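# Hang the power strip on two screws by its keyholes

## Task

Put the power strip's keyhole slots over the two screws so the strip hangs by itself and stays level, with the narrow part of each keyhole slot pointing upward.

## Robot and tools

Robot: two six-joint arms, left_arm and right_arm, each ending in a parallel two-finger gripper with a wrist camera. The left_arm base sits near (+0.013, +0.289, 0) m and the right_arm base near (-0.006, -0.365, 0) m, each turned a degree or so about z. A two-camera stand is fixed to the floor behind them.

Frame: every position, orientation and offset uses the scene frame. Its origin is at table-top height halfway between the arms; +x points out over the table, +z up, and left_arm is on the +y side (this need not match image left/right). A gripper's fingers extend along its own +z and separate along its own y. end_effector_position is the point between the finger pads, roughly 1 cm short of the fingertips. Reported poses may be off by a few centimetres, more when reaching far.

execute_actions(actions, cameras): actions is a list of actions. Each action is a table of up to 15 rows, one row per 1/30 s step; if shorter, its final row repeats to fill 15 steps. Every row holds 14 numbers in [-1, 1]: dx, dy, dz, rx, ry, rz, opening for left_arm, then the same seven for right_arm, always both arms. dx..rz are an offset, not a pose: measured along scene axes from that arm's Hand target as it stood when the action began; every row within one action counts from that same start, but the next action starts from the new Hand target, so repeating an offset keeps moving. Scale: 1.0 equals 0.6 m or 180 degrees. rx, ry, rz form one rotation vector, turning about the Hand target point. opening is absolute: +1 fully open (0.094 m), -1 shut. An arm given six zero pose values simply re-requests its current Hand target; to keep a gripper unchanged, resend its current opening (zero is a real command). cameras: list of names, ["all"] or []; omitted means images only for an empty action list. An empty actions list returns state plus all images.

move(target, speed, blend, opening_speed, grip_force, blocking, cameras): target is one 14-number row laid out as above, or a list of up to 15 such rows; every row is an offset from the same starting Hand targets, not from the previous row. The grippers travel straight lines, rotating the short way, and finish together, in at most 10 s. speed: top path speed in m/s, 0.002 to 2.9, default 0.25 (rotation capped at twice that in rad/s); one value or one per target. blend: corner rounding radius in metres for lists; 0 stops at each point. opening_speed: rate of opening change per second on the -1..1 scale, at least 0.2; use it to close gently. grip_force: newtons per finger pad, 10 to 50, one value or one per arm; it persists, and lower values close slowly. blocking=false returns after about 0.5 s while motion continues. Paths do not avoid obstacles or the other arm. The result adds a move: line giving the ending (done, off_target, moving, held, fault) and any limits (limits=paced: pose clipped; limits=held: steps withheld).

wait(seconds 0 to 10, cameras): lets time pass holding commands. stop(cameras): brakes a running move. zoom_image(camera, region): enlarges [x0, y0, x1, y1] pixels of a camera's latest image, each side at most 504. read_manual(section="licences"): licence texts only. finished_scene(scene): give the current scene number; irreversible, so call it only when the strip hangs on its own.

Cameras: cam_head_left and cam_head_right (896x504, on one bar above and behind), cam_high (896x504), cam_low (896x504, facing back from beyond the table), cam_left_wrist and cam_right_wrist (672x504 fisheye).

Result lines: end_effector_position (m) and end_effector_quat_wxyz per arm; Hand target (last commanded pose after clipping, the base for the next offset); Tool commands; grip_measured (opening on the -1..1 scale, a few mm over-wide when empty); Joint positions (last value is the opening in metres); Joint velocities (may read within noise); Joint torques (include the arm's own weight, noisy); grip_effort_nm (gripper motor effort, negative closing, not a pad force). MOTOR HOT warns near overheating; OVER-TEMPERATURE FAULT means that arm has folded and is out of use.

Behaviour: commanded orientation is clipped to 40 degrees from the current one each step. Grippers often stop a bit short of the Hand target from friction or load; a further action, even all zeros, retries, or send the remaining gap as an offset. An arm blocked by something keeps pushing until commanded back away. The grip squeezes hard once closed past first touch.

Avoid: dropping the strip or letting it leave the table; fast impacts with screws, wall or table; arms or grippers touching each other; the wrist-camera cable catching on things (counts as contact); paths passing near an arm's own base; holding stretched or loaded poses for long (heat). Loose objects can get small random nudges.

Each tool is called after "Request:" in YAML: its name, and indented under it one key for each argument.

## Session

Request:
execute_actions:
  actions: []

Scene clock: 0.00 s.
left_arm: end_effector_position=(+0.3614, +0.3792, +0.1850) grip_measured=+1.000 grip_effort_nm=n/a end_effector_quat_wxyz=(+0.585, +0.319, +0.743, -0.065) | right_arm: end_effector_position=(+0.0436, -0.1338, +0.1623) grip_measured=+1.000 grip_effort_nm=n/a end_effector_quat_wxyz=(+0.278, -0.524, +0.742, +0.312)
Joint positions: left_arm=[0.745 1.416 0.811 -0.167 1.115 1.015 0.094] | right_arm=[1.158 0.605 0.595 -0.714 -0.185 0.067 0.094]
Joint velocities: within noise
Joint torques (N m): no reading
Heat: left arm: 33 °C; right arm: 35 °C.
Hand target: left_arm +0.3606, +0.3771, +0.1893; +0.589, +0.321, +0.739, -0.070 | right_arm +0.0441, -0.1318, +0.1700; +0.287, -0.523, +0.737, +0.318
Tool commands: left_gripper/opening=+1.0 right_gripper/opening=+1.0
camera_calibration:
cam_left_wrist: T_world_to_cam=[[-0.526898, -0.787451, -0.319844, 0.554566], [-0.55605, 0.603981, -0.570978, 0.116965], [0.642797, -0.122998, -0.756098, 0.0608207], [0, 0, 0, 1]] pos_world=[0.318143, 0.37353, 0.290146]
cam_right_wrist: T_world_to_cam=[[0.94567, -0.23791, -0.221601, -0.0329117], [-0.289655, -0.926068, -0.241865, -0.0303852], [-0.147676, 0.292913, -0.944666, 0.304622], [0, 0, 0, 1]] pos_world=[0.0673075, -0.125196, 0.273123]

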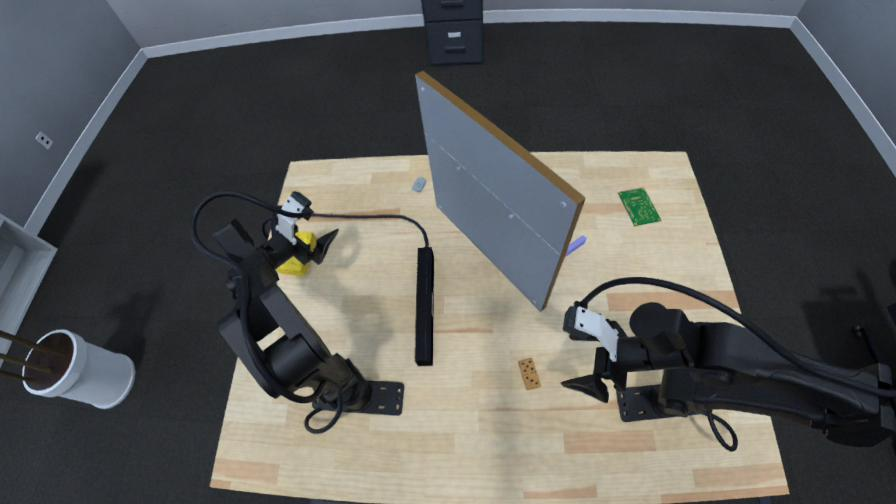

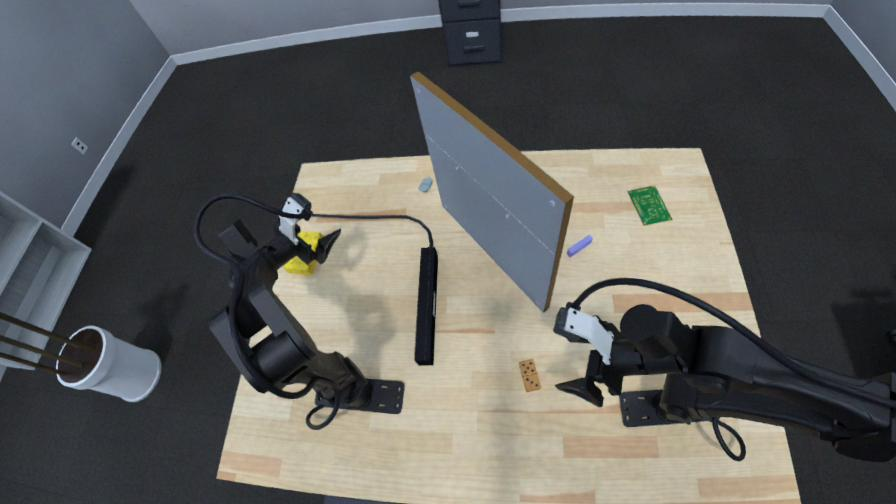

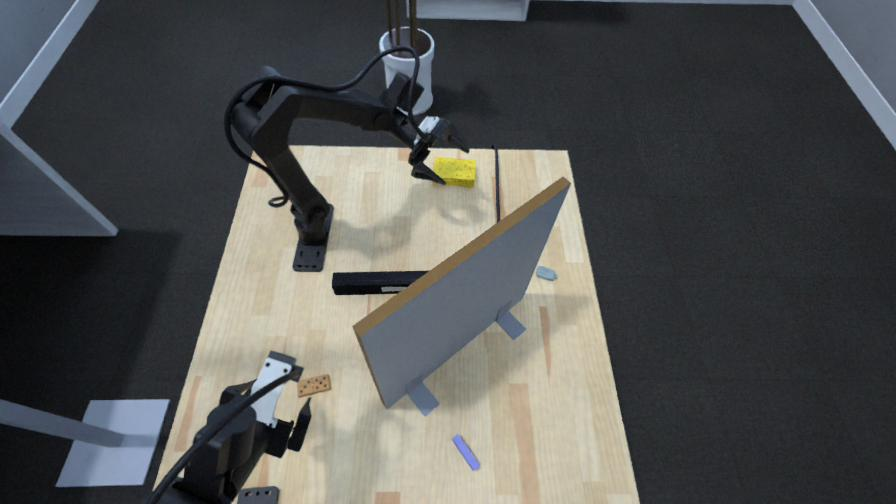

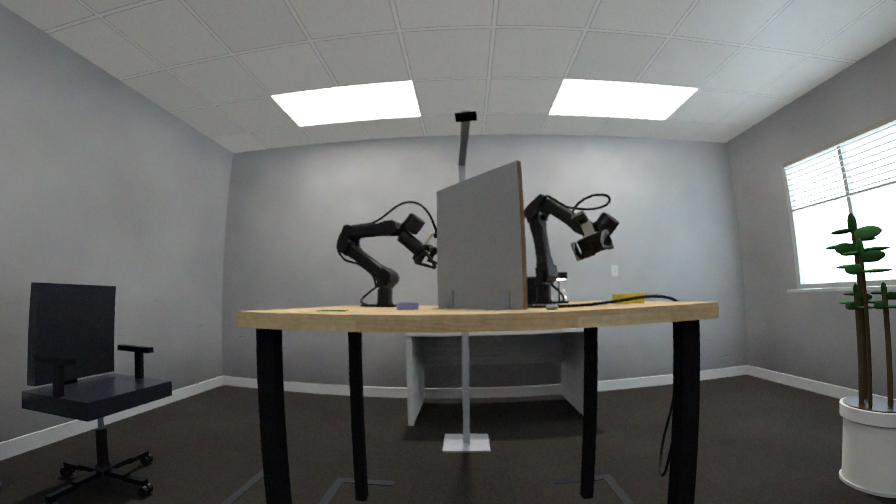

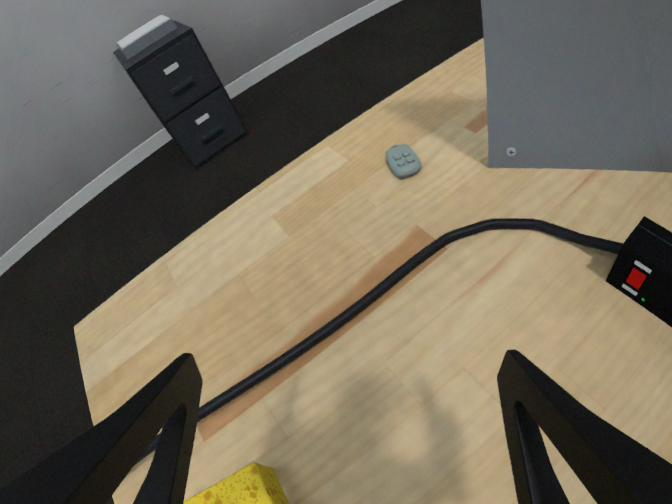

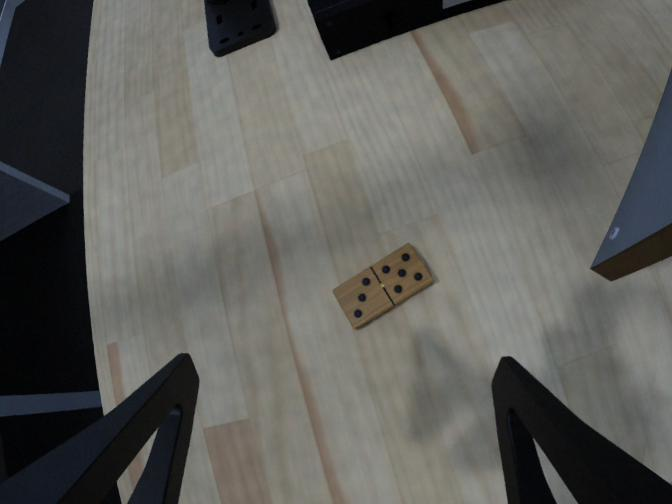

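Request:
zoom_image:
  camera: "cam_high"
  region: [320, 255, 440, 305]

Request:
zoom_image:
  camera: "cam_head_left"
  region: [380, 230, 480, 380]

Request:
zoom_image:
  camera: "cam_head_right"
  region: [380, 230, 480, 380]

Request:
zoom_image:
  camera: "cam_head_left"
  region: [410, 60, 590, 320]

Request:
zoom_image:
  camera: "cam_head_right"
  region: [410, 60, 590, 320]

Request:
zoom_image:
  camera: "cam_right_wrist"
  region: [300, 0, 520, 100]

Scaled by 4.200 from the camera's 896x504 image, which has a finer 1280x720 frame.

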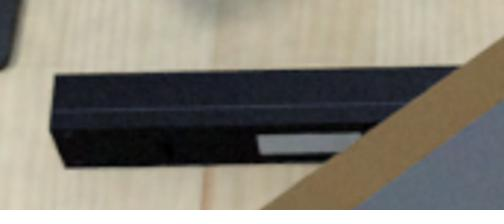

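Scaled by 3.360 from the camera's 896x504 image, which has a finer 1280x720 frame.

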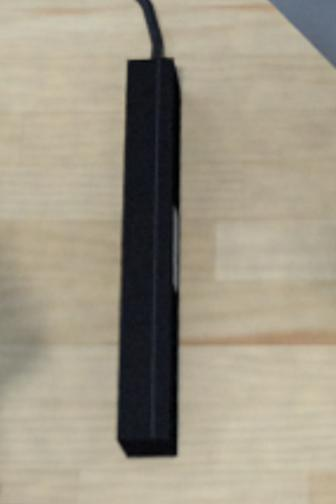

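Scaled by 3.360 from the camera's 896x504 image, which has a finer 1280x720 frame.

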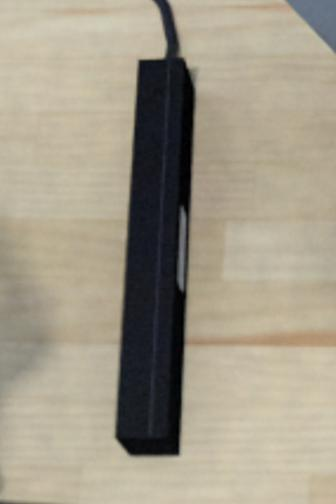

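Scaled by 1.938 from the camera's 896x504 image, which has a finer 1280x720 frame.

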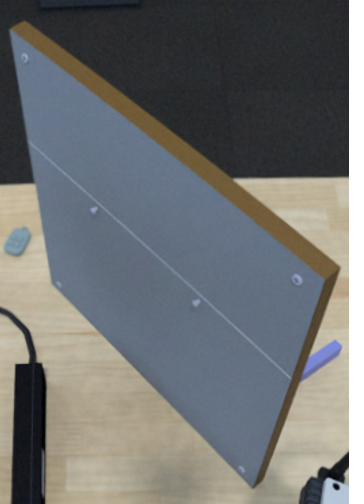

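Scaled by 1.938 from the camera's 896x504 image, which has a finer 1280x720 frame.

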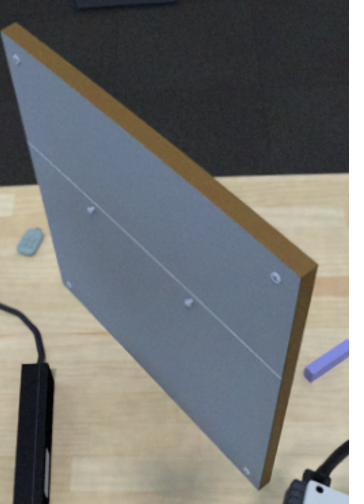

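Scaled by 2.291 from the camera's 672x504 image, which has a finer 960x720 frame.

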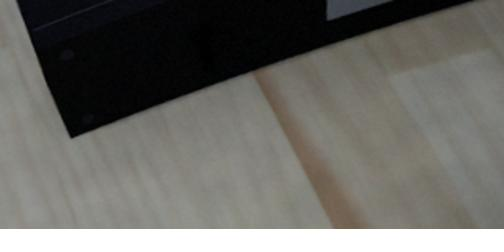

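Request:
move:
  target: [-0.2333,-0.295,0.03,0.0489,0.411,0.2242,0,0.067,0,0.03,0.13,0,-0.13,1]
  speed: 0.3
  cameras: ["all"]

Request:
zoom_image:
  camera: "cam_right_wrist"
  region: [150, 0, 650, 300]

Scene clock: 53.73 s.
left_arm: end_effector_position=(+0.2196, +0.2023, +0.1999) grip_measured=+0.002 grip_effort_nm=-0.09 end_effector_quat_wxyz=(+0.025, +0.002, +1.000, -0.009) | right_arm: end_effector_position=(+0.0836, -0.1334, +0.1827) grip_measured=+1.000 grip_effort_nm=0.01 end_effector_quat_wxyz=(+0.436, -0.305, +0.754, +0.385)
Joint positions: left_arm=[-0.376 1.378 1.429 -1.569 -0.003 -0.4 0.047] | right_arm=[1.331 0.319 0.331 -0.353 0.264 0.431 0.094]
Joint torques (N m): left_arm=[-0.29 -3.56 7.84 0.13 0.03 -0.05] | right_arm=[0.68 0.66 6.97 1.79 0.21 0.08]
Heat: left arm: 35 °C; right arm: 37 °C.
Hand target: left_arm +0.2206, +0.2000, +0.2073; +0.000, +0.000, +1.000, +0.001 | right_arm +0.0843, -0.1319, +0.1881; +0.444, -0.295, +0.747, +0.396
Off the commanded pose: left_arm 0.008 m, 3 deg | right_arm 0.006 m, 2 deg.
joint sent to its limit (left arm) — joint 4 (wrist pitch), lower limit. The joint targets are off in orientation, not in position.
move: off_target (left_arm)
camera_calibration:
cam_left_wrist: T_world_to_cam=[[-0.0384319, -0.999134, -0.0159294, 0.220081], [-0.849692, 0.0242859, 0.52672, 0.115927], [-0.525877, 0.0337779, -0.84989, 0.385181], [0, 0, 0, 1]] pos_world=[0.309519, 0.204065, 0.269806]
cam_right_wrist: T_world_to_cam=[[0.802195, -0.480997, -0.353731, -0.062438], [-0.59397, -0.582686, -0.554686, 0.114887], [0.0606879, 0.655072, -0.753125, 0.325592], [0, 0, 0, 1]] pos_world=[0.0985673, -0.176376, 0.286851]

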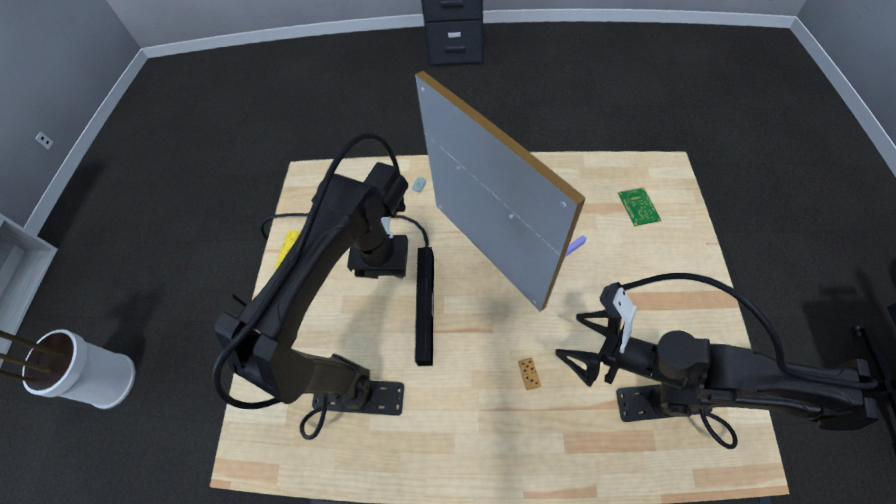

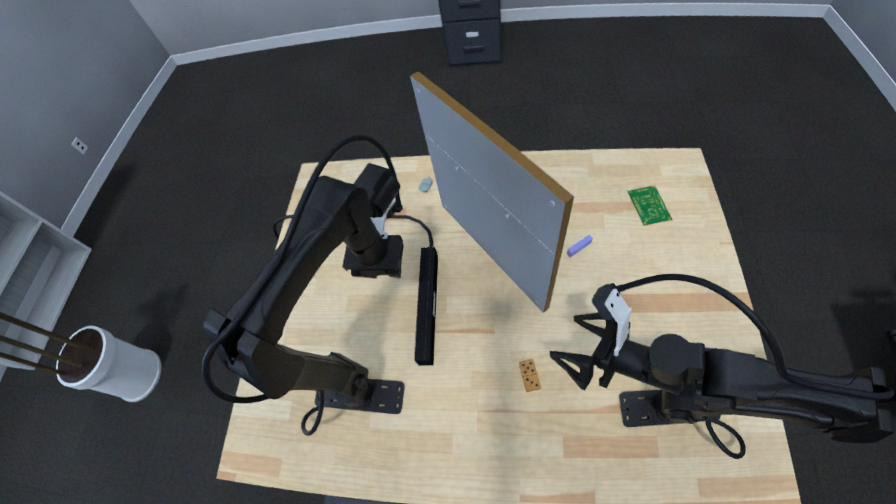

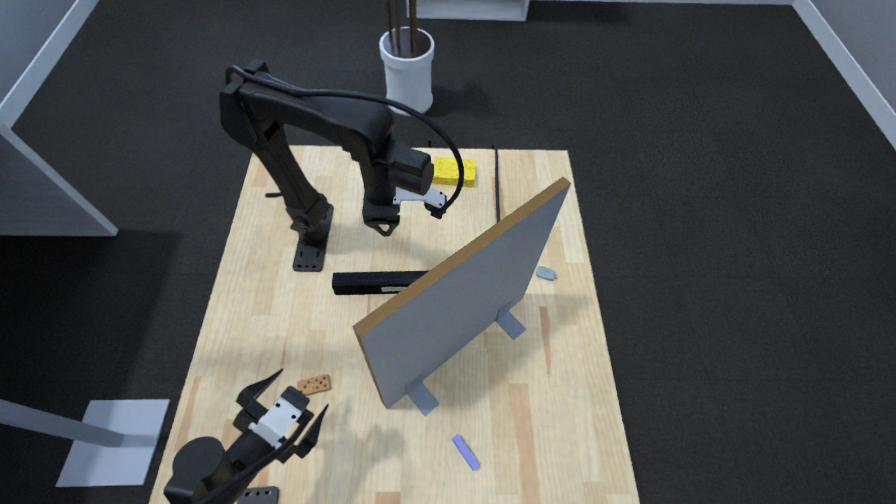

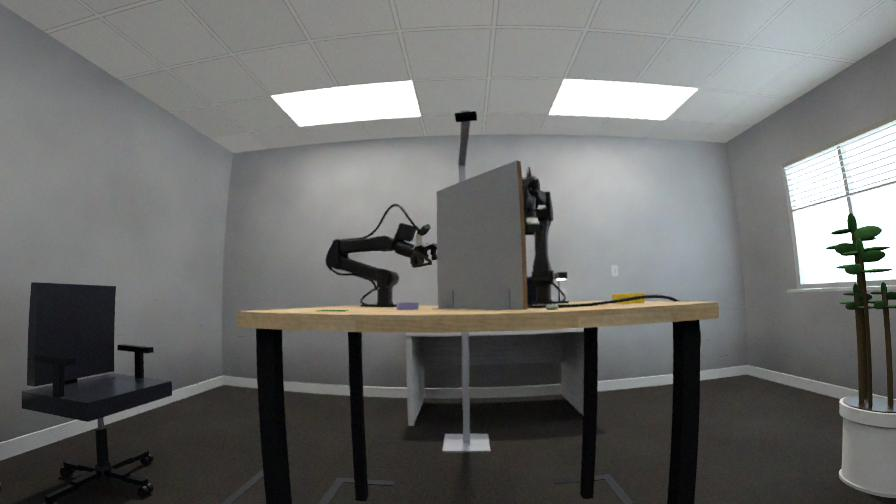

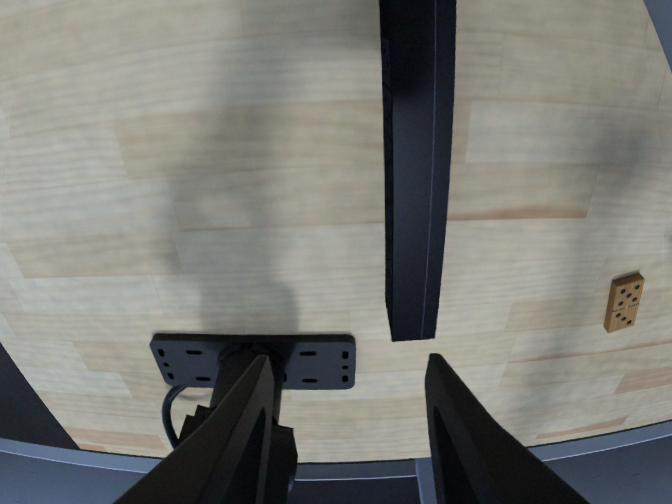

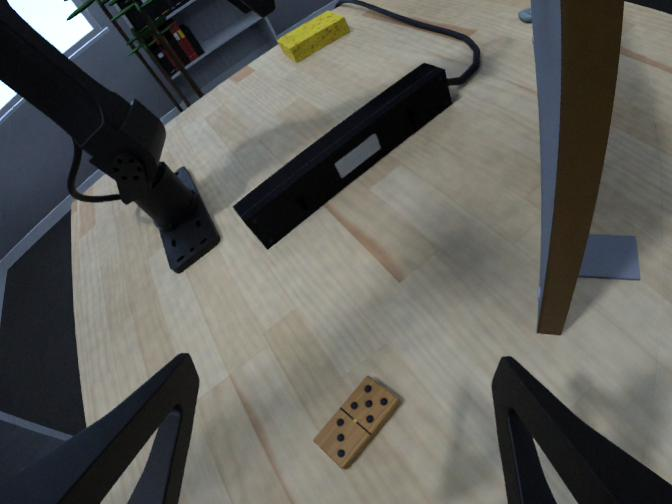

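Scaled by 1.008 from the camera's 672x504 image, which has a finer 960x720 frame.

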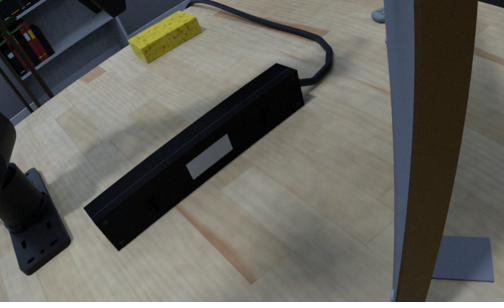

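Request:
zoom_image:
  camera: "cam_right_wrist"
  region: [230, 140, 360, 255]

Request:
zoom_image:
  camera: "cam_right_wrist"
  region: [350, 55, 480, 170]

Scaled by 3.877 from the camera's 672x504 image, which has a finer 960x720 frame.

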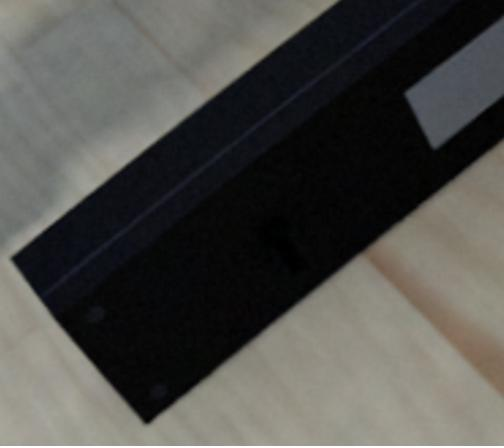

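Scaled by 3.877 from the camera's 672x504 image, which has a finer 960x720 frame.

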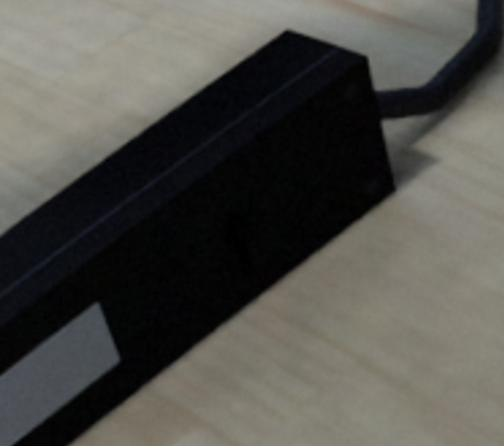

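Request:
move:
  target: [0.039,0.012,-0.258,0,0,0,-1,0,0,0,0,0,0,1]
  speed: 0.2
  cameras: ["cam_right_wrist","cam_left_wrist","cam_head_left"]

Request:
zoom_image:
  camera: "cam_right_wrist"
  region: [200, 0, 500, 260]

Scene clock: 89.70 s.
left_arm: end_effector_position=(+0.2428, +0.2059, +0.0574) grip_measured=-0.993 grip_effort_nm=-0.34 end_effector_quat_wxyz=(+0.000, -0.001, +1.000, +0.001) | right_arm: end_effector_position=(+0.0838, -0.1334, +0.1828) grip_measured=+1.000 grip_effort_nm=0.01 end_effector_quat_wxyz=(+0.436, -0.305, +0.754, +0.385)
Joint positions: left_arm=[-0.324 1.509 0.97 -1.033 -0.002 -0.353 0] | right_arm=[1.331 0.319 0.331 -0.353 0.265 0.431 0.094]
Joint torques (N m): left_arm=[0.76 -3.95 4.51 0.43 0.01 0.1] | right_arm=[0.66 0.7 6.97 1.79 0.2 0.09]
Heat: left arm: 35 °C; right arm: 36 °C.
Hand target: left_arm +0.2442, +0.2072, +0.0525; +0.000, +0.000, +1.000, +0.000 | right_arm +0.0844, -0.1319, +0.1880; +0.444, -0.295, +0.748, +0.396
Off the commanded pose: left_arm 0.005 m, 0 deg | right_arm 0.006 m, 2 deg.
move: done
camera_calibration:
cam_left_wrist: T_world_to_cam=[[-0.0343479, -0.998836, -0.0338737, 0.222258], [-0.822547, 0.00900171, 0.568626, 0.204713], [-0.567659, 0.0473938, -0.821898, 0.28185], [0, 0, 0, 1]] pos_world=[0.336015, 0.206799, 0.122776]
cam_right_wrist: T_world_to_cam=[[0.801942, -0.481481, -0.353644, -0.0625373], [-0.594239, -0.582077, -0.555038, 0.11512], [0.061392, 0.655257, -0.752907, 0.325633], [0, 0, 0, 1]] pos_world=[0.0985688, -0.176475, 0.286952]
Images, in order (width x height): cam_head_left 896x504, cam_left_wrist 672x504, cam_right_wrist 672x504.

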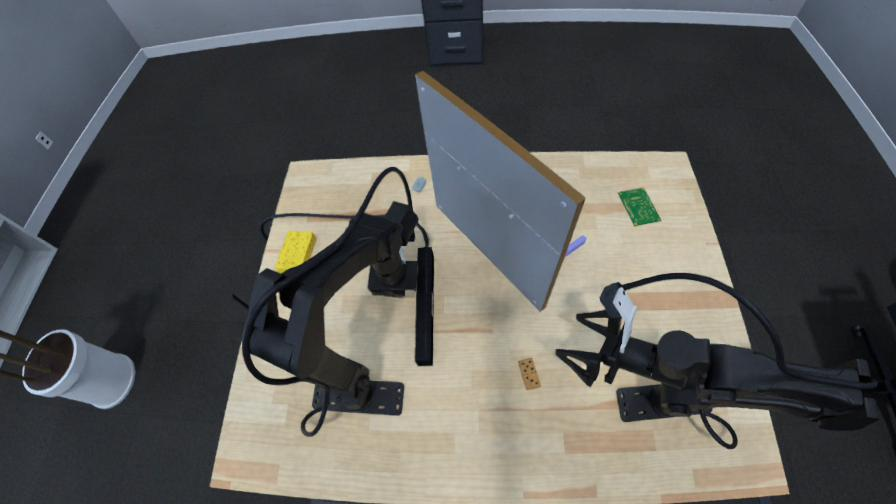

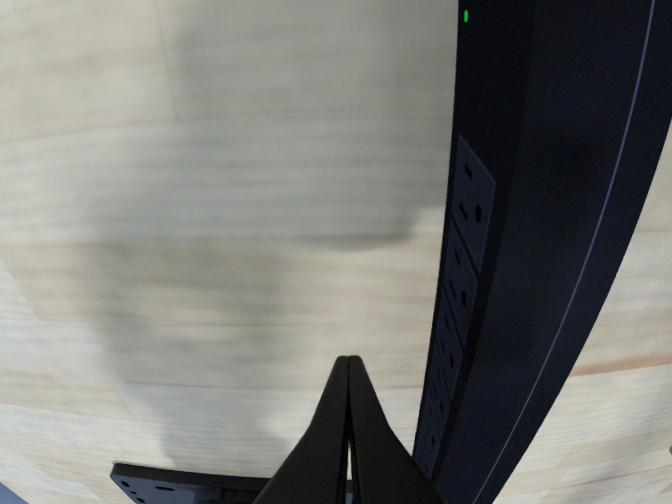

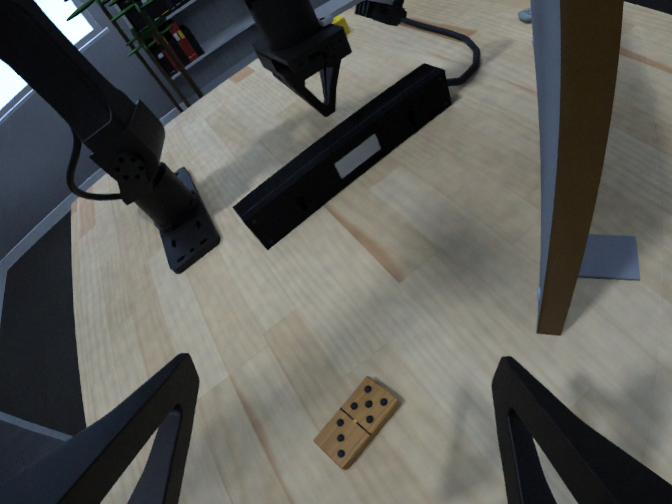

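Scaled by 1.680 from the camera's 672x504 image, which has a finer 960x720 frame.

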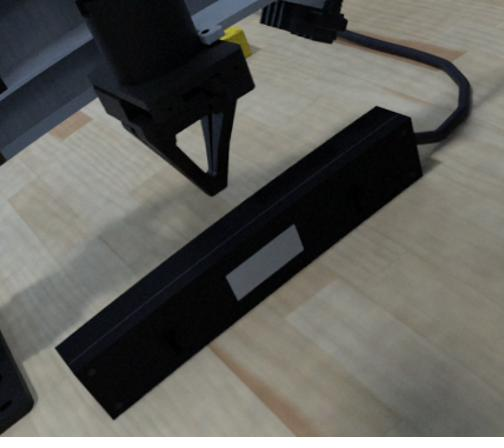

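Request:
move:
  target: [0,-0.0783,0,0,0,0,-1,0,0,0,0,0,0,1]
  speed: 0.06
  cameras: ["cam_right_wrist"]

Scene clock: 95.47 s.
left_arm: end_effector_position=(+0.2332, +0.1697, +0.0494) grip_measured=-0.993 grip_effort_nm=-0.34 end_effector_quat_wxyz=(-0.015, +0.000, +1.000, +0.010) | right_arm: end_effector_position=(+0.0838, -0.1334, +0.1828) grip_measured=+1.000 grip_effort_nm=0.00 end_effector_quat_wxyz=(+0.436, -0.305, +0.754, +0.385)
Joint positions: left_arm=[-0.475 1.575 1 -1.031 -0.004 -0.503 0] | right_arm=[1.331 0.319 0.331 -0.353 0.265 0.431 0.094]
Joint torques (N m): left_arm=[-0.5 -4.05 8.18 0.31 0.04 -0.13] | right_arm=[0.65 0.69 6.95 1.79 0.2 0.08]
Heat: left arm: 34 °C; right arm: 36 °C.
Hand target: left_arm +0.2441, +0.1602, +0.0525; +0.000, +0.000, +1.000, +0.000 | right_arm +0.0844, -0.1319, +0.1880; +0.444, -0.295, +0.748, +0.396
Off the commanded pose: left_arm 0.015 m, 2 deg | right_arm 0.006 m, 2 deg.
move: off_target (left_arm)
camera_calibration:
cam_right_wrist: T_world_to_cam=[[0.801942, -0.481481, -0.353644, -0.0625373], [-0.594239, -0.582077, -0.555038, 0.11512], [0.061392, 0.655257, -0.752907, 0.325633], [0, 0, 0, 1]] pos_world=[0.0985688, -0.176475, 0.286952]
Images, in order (width x height): cam_right_wrist 672x504.

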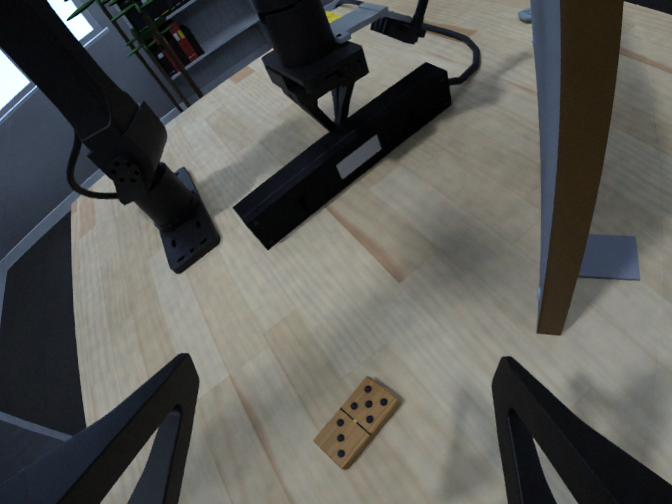

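Request:
move:
  target: [0.01,-0.04,0.005,0,0,0,-1,0,0,0,0,0,0,1]
  speed: 0.06
  cameras: ["cam_right_wrist"]

Request:
zoom_image:
  camera: "cam_right_wrist"
  region: [200, 0, 500, 260]

Scene clock: 100.93 s.
left_arm: end_effector_position=(+0.2405, +0.1463, +0.0517) grip_measured=-0.993 grip_effort_nm=-0.34 end_effector_quat_wxyz=(-0.012, +0.001, +1.000, +0.012) | right_arm: end_effector_position=(+0.0838, -0.1334, +0.1828) grip_measured=+1.000 grip_effort_nm=0.01 end_effector_quat_wxyz=(+0.436, -0.305, +0.754, +0.385)
Joint positions: left_arm=[-0.54 1.638 1.076 -1.041 -0.007 -0.567 0] | right_arm=[1.331 0.319 0.331 -0.353 0.265 0.431 0.094]
Joint torques (N m): left_arm=[-0.51 -4.63 8.35 0.24 0.05 -0.06] | right_arm=[0.66 0.7 6.95 1.79 0.2 0.08]
Heat: left arm: 35 °C; right arm: 36 °C.
Hand target: left_arm +0.2501, +0.1362, +0.0554; +0.000, +0.000, +1.000, +0.000 | right_arm +0.0844, -0.1319, +0.1880; +0.444, -0.295, +0.748, +0.396
Off the commanded pose: left_arm 0.014 m, 2 deg | right_arm 0.006 m, 2 deg.
move: off_target (left_arm)
camera_calibration:
cam_right_wrist: T_world_to_cam=[[0.801942, -0.481481, -0.353644, -0.0625373], [-0.594239, -0.582077, -0.555038, 0.11512], [0.061392, 0.655257, -0.752907, 0.325633], [0, 0, 0, 1]] pos_world=[0.0985688, -0.176475, 0.286952]
Images, in order (width x height): cam_right_wrist 672x504.

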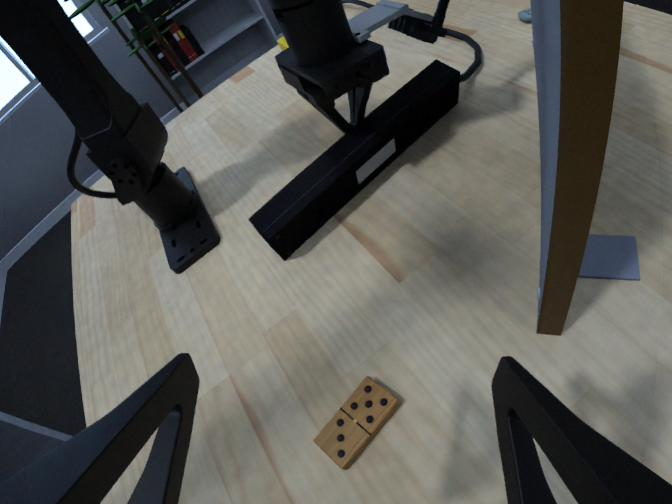

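Scaled by 1.680 from the camera's 672x504 image, which has a finer 960x720 frame.

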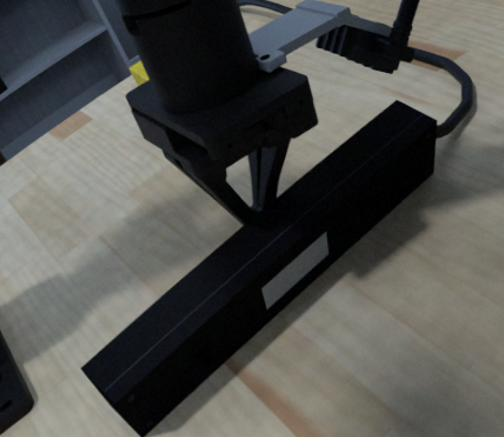

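Request:
move:
  target: [0.005,-0.035,0.004,0,0,0,-1,0,0,0,0,0,0,1]
  speed: 0.06
  cameras: ["cam_right_wrist"]

Request:
zoom_image:
  camera: "cam_right_wrist"
  region: [200, 0, 500, 260]

Scene clock: 105.63 s.
left_arm: end_effector_position=(+0.2435, +0.1261, +0.0578) grip_measured=-0.993 grip_effort_nm=-0.35 end_effector_quat_wxyz=(-0.011, +0.001, +1.000, +0.012) | right_arm: end_effector_position=(+0.0838, -0.1334, +0.1828) grip_measured=+1.000 grip_effort_nm=0.01 end_effector_quat_wxyz=(+0.436, -0.305, +0.754, +0.385)
Joint positions: left_arm=[-0.594 1.681 1.148 -1.07 -0.007 -0.62 0] | right_arm=[1.331 0.319 0.331 -0.353 0.265 0.431 0.094]
Joint torques (N m): left_arm=[-0.46 -4.41 7.76 0.41 0.08 -0.1] | right_arm=[0.68 0.69 6.95 1.79 0.2 0.09]
Heat: left arm: 35 °C; right arm: 36 °C.
Hand target: left_arm +0.2531, +0.1153, +0.0578; +0.000, +0.000, +1.000, +0.001 | right_arm +0.0844, -0.1319, +0.1880; +0.444, -0.295, +0.748, +0.396
Off the commanded pose: left_arm 0.015 m, 2 deg | right_arm 0.006 m, 2 deg.
move: off_target (left_arm)
camera_calibration:
cam_right_wrist: T_world_to_cam=[[0.801942, -0.481481, -0.353644, -0.0625373], [-0.594239, -0.582077, -0.555038, 0.11512], [0.061392, 0.655257, -0.752907, 0.325633], [0, 0, 0, 1]] pos_world=[0.0985688, -0.176475, 0.286952]
Images, in order (width x height): cam_right_wrist 672x504.

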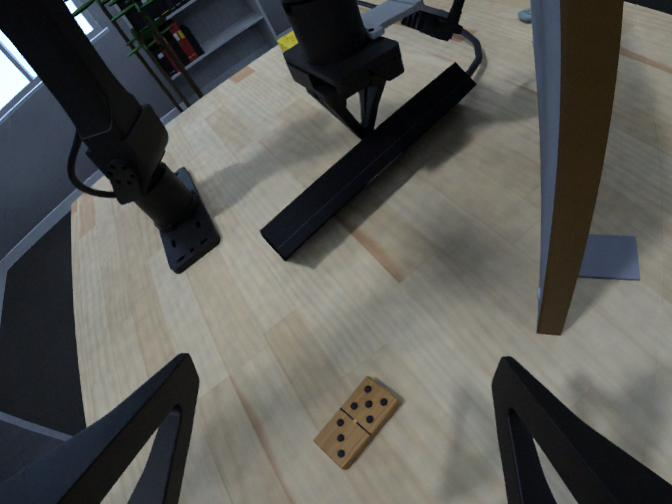

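Scaled by 1.680 from the camera's 672x504 image, which has a finer 960x720 frame.

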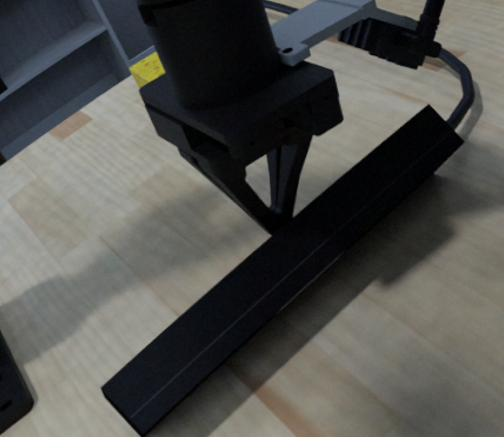

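Request:
move:
  target: [0.0,-0.04,-0.005,0,0,0,-1,0,0,0,0,0,0,1]
  speed: 0.06
  cameras: ["cam_right_wrist"]

Request:
zoom_image:
  camera: "cam_right_wrist"
  region: [200, 0, 500, 260]

Scene clock: 110.63 s.
left_arm: end_effector_position=(+0.2456, +0.1007, +0.0533) grip_measured=-0.993 grip_effort_nm=-0.34 end_effector_quat_wxyz=(-0.009, +0.002, +1.000, +0.010) | right_arm: end_effector_position=(+0.0838, -0.1334, +0.1828) grip_measured=+1.000 grip_effort_nm=0.01 end_effector_quat_wxyz=(+0.436, -0.305, +0.754, +0.385)
Joint positions: left_arm=[-0.658 1.742 1.201 -1.055 -0.004 -0.683 0] | right_arm=[1.331 0.319 0.331 -0.353 0.265 0.431 0.094]
Joint torques (N m): left_arm=[-0.44 -5.34 7.86 0.3 0.03 -0.08] | right_arm=[0.66 0.69 6.95 1.79 0.2 0.08]
Heat: left arm: 35 °C; right arm: 37 °C.
Hand target: left_arm +0.2530, +0.0912, +0.0547; +0.000, +0.000, +1.000, +0.001 | right_arm +0.0844, -0.1319, +0.1880; +0.444, -0.295, +0.748, +0.396
Off the commanded pose: left_arm 0.012 m, 2 deg | right_arm 0.006 m, 2 deg.
move: off_target (left_arm)
camera_calibration:
cam_right_wrist: T_world_to_cam=[[0.801942, -0.481481, -0.353644, -0.0625373], [-0.594239, -0.582077, -0.555038, 0.11512], [0.061392, 0.655257, -0.752907, 0.325633], [0, 0, 0, 1]] pos_world=[0.0985688, -0.176475, 0.286952]
Images, in order (width x height): cam_right_wrist 672x504.

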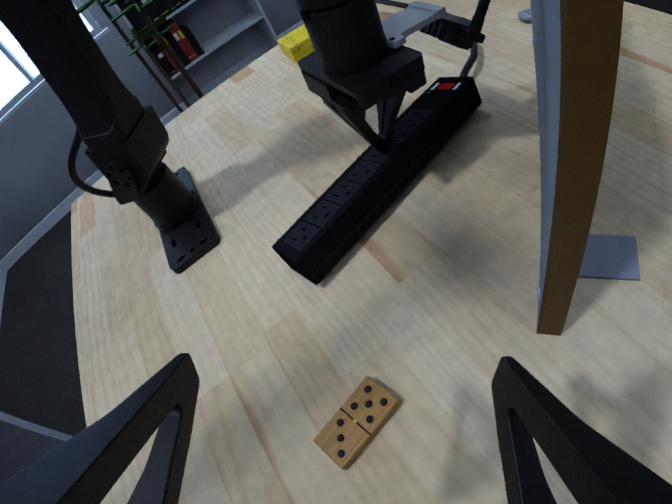

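Scaled by 1.680 from the camera's 672x504 image, which has a finer 960x720 frame.

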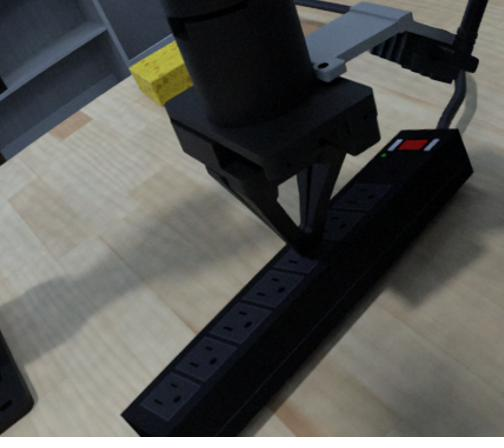

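Request:
move:
  target: [0.0,0.0667,0.2,0,0,0,1,0,0,0,0,0,0,1]
  speed: 0.25
  cameras: ["all"]

Scene clock: 115.00 s.
left_arm: end_effector_position=(+0.2508, +0.1307, +0.1665) grip_measured=+0.998 grip_effort_nm=0.11 end_effector_quat_wxyz=(-0.009, -0.002, +1.000, +0.005) | right_arm: end_effector_position=(+0.0838, -0.1334, +0.1828) grip_measured=+1.000 grip_effort_nm=0.01 end_effector_quat_wxyz=(+0.436, -0.305, +0.754, +0.385)
Joint positions: left_arm=[-0.561 1.652 1.552 -1.492 0.002 -0.594 0.094] | right_arm=[1.331 0.319 0.331 -0.353 0.265 0.431 0.094]
Joint torques (N m): left_arm=[0.44 -6.46 7.69 0.02 -0.01 0.12] | right_arm=[0.68 0.69 6.94 1.79 0.2 0.08]
Heat: left arm: 35 °C; right arm: 37 °C.
Hand target: left_arm +0.2531, +0.1313, +0.1749; +0.000, +0.000, +1.000, +0.001 | right_arm +0.0844, -0.1319, +0.1880; +0.444, -0.295, +0.748, +0.396
Off the commanded pose: left_arm 0.009 m, 1 deg | right_arm 0.006 m, 2 deg.
move: done
camera_calibration:
cam_left_wrist: T_world_to_cam=[[-0.0316205, -0.998636, -0.0415566, 0.151712], [-0.811795, 0.00140471, 0.583941, 0.14574], [-0.583086, 0.0522, -0.810732, 0.381019], [0, 0, 0, 1]] pos_world=[0.345275, 0.131411, 0.230105]
cam_right_wrist: T_world_to_cam=[[0.801942, -0.481481, -0.353644, -0.0625373], [-0.594239, -0.582077, -0.555038, 0.11512], [0.061392, 0.655257, -0.752907, 0.325633], [0, 0, 0, 1]] pos_world=[0.0985688, -0.176475, 0.286952]

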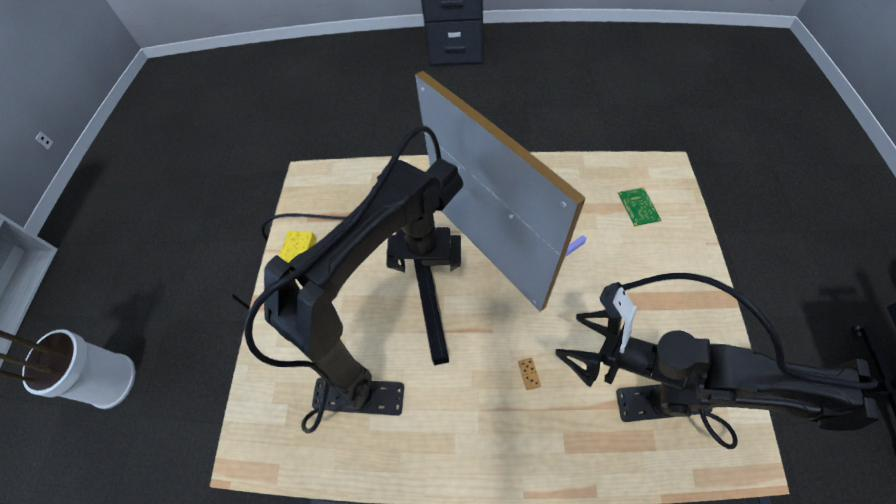

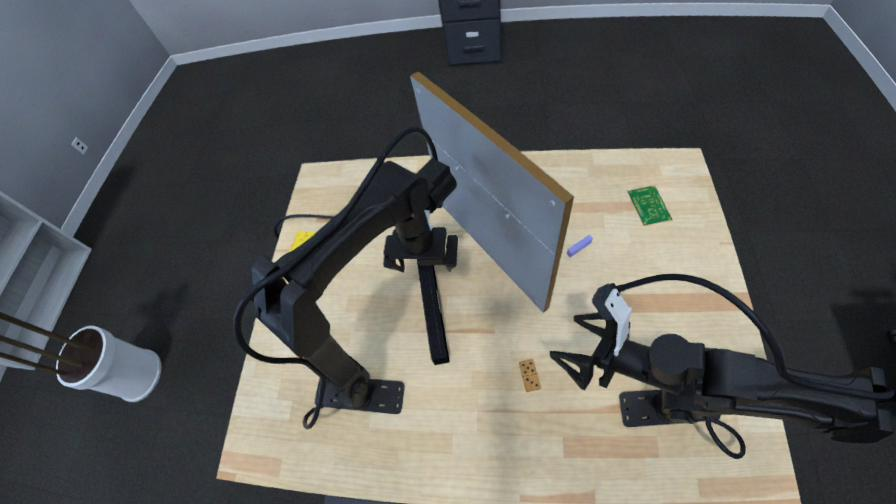

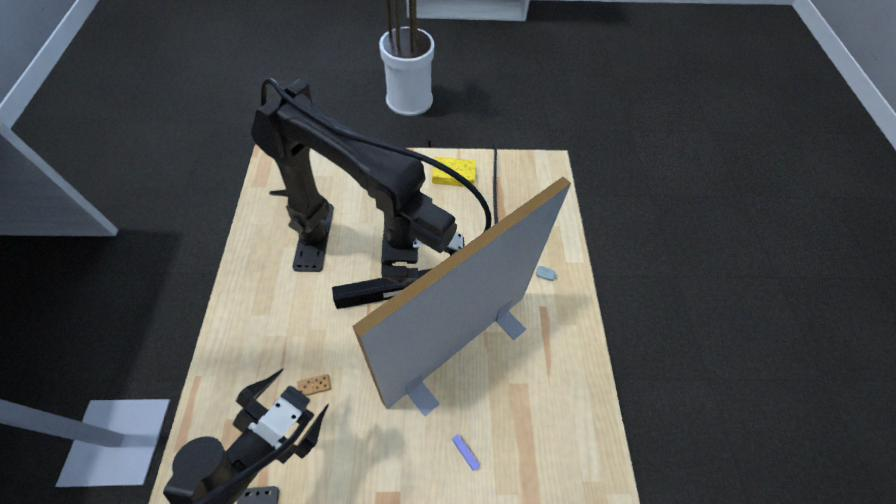

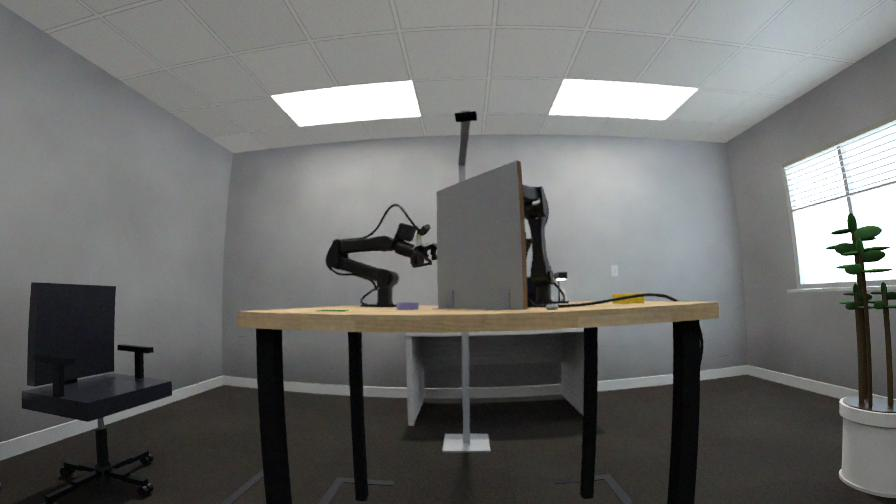

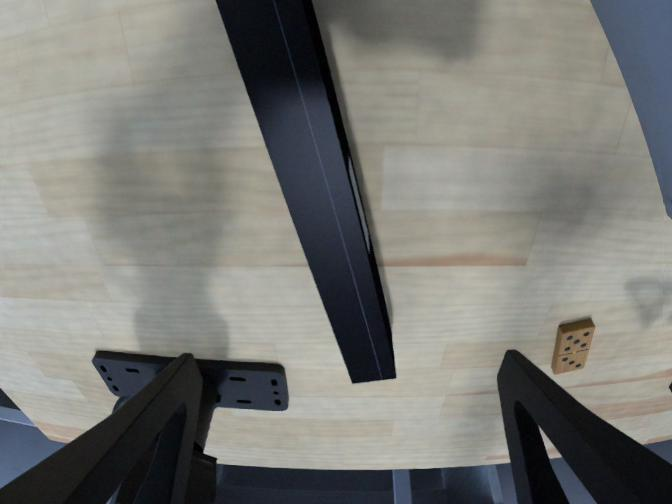

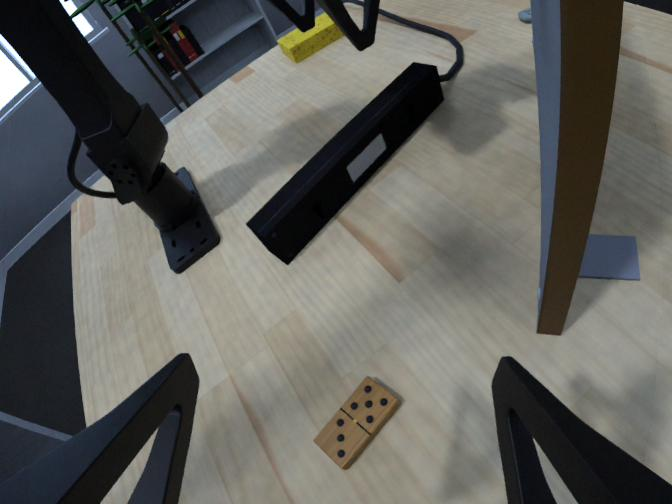

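Request:
move:
  target:
    - [-0.0285,0.1228,0.0,0,0,0.068,-1,0,0,0,0,0,0,1]
    - [-0.0285,0.1228,-0.204,0,0,0.068,-1,0,0,0,0,0,0,1]
    - [0.0065,-0.045,-0.198,0,0,0.068,-1,0,0,0,0,0,0,1]
  speed: [0.3,0.2,0.08]
  cameras: ["cam_right_wrist","cam_head_left","cam_left_wrist"]

Request:
zoom_image:
  camera: "cam_right_wrist"
  region: [200, 0, 500, 260]

Scene clock: 169.57 s.
left_arm: end_effector_position=(+0.2489, +0.1130, +0.0540) grip_measured=-0.993 grip_effort_nm=-0.34 end_effector_quat_wxyz=(-0.009, -0.105, +0.994, +0.010) | right_arm: end_effector_position=(+0.0838, -0.1334, +0.1828) grip_measured=+1.000 grip_effort_nm=0.01 end_effector_quat_wxyz=(+0.436, -0.305, +0.754, +0.385)
Joint positions: left_arm=[-0.617 1.724 1.182 -1.055 -0.002 -0.855 0] | right_arm=[1.331 0.319 0.331 -0.353 0.265 0.431 0.094]
Joint torques (N m): left_arm=[-0.5 -5.14 7.99 0.25 0.01 -0.03] | right_arm=[0.68 0.69 6.94 1.79 0.21 0.08]
Heat: left arm: 35 °C; right arm: 39 °C.
Hand target: left_arm +0.2569, +0.1043, +0.0560; +0.000, -0.107, +0.994, +0.001 | right_arm +0.0844, -0.1319, +0.1880; +0.444, -0.295, +0.748, +0.396
Off the commanded pose: left_arm 0.012 m, 1 deg | right_arm 0.006 m, 2 deg.
move: off_target (left_arm)
camera_calibration:
cam_left_wrist: T_world_to_cam=[[0.172421, -0.983649, -0.0520115, 0.0773471], [-0.795334, -0.170174, 0.581794, 0.225223], [-0.581132, -0.0589467, -0.811671, 0.301754], [0, 0, 0, 1]] pos_world=[0.341151, 0.132197, 0.117915]
cam_right_wrist: T_world_to_cam=[[0.801942, -0.481481, -0.353644, -0.0625373], [-0.594239, -0.582077, -0.555038, 0.11512], [0.061392, 0.655257, -0.752907, 0.325633], [0, 0, 0, 1]] pos_world=[0.0985688, -0.176475, 0.286952]
Images, in order (width x height): cam_head_left 896x504, cam_left_wrist 672x504, cam_right_wrist 672x504.

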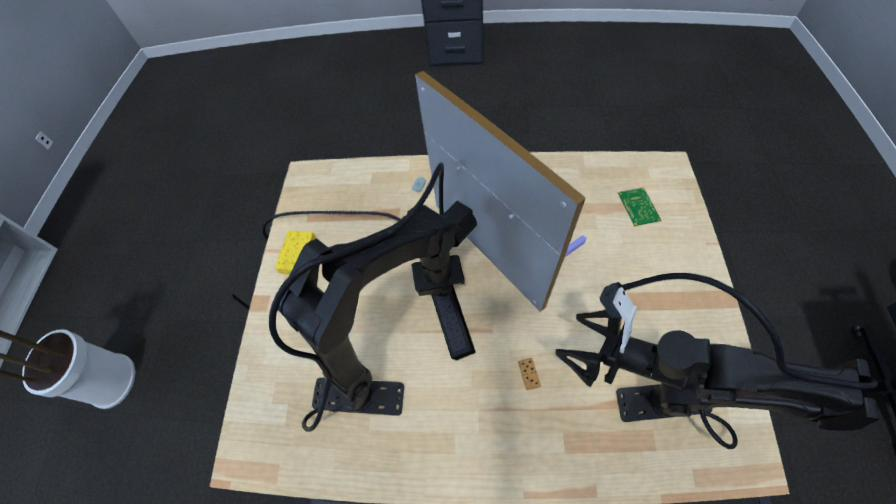

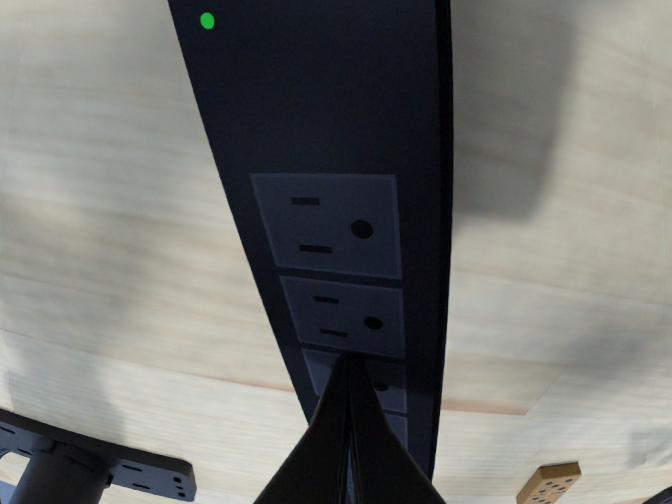

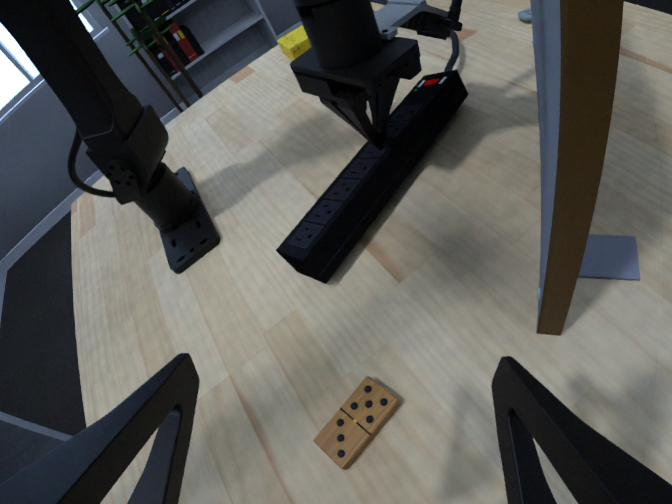

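Scaled by 1.680 from the camera's 672x504 image, which has a finer 960x720 frame.

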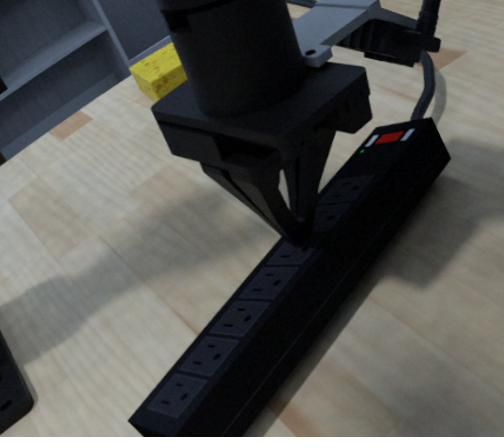

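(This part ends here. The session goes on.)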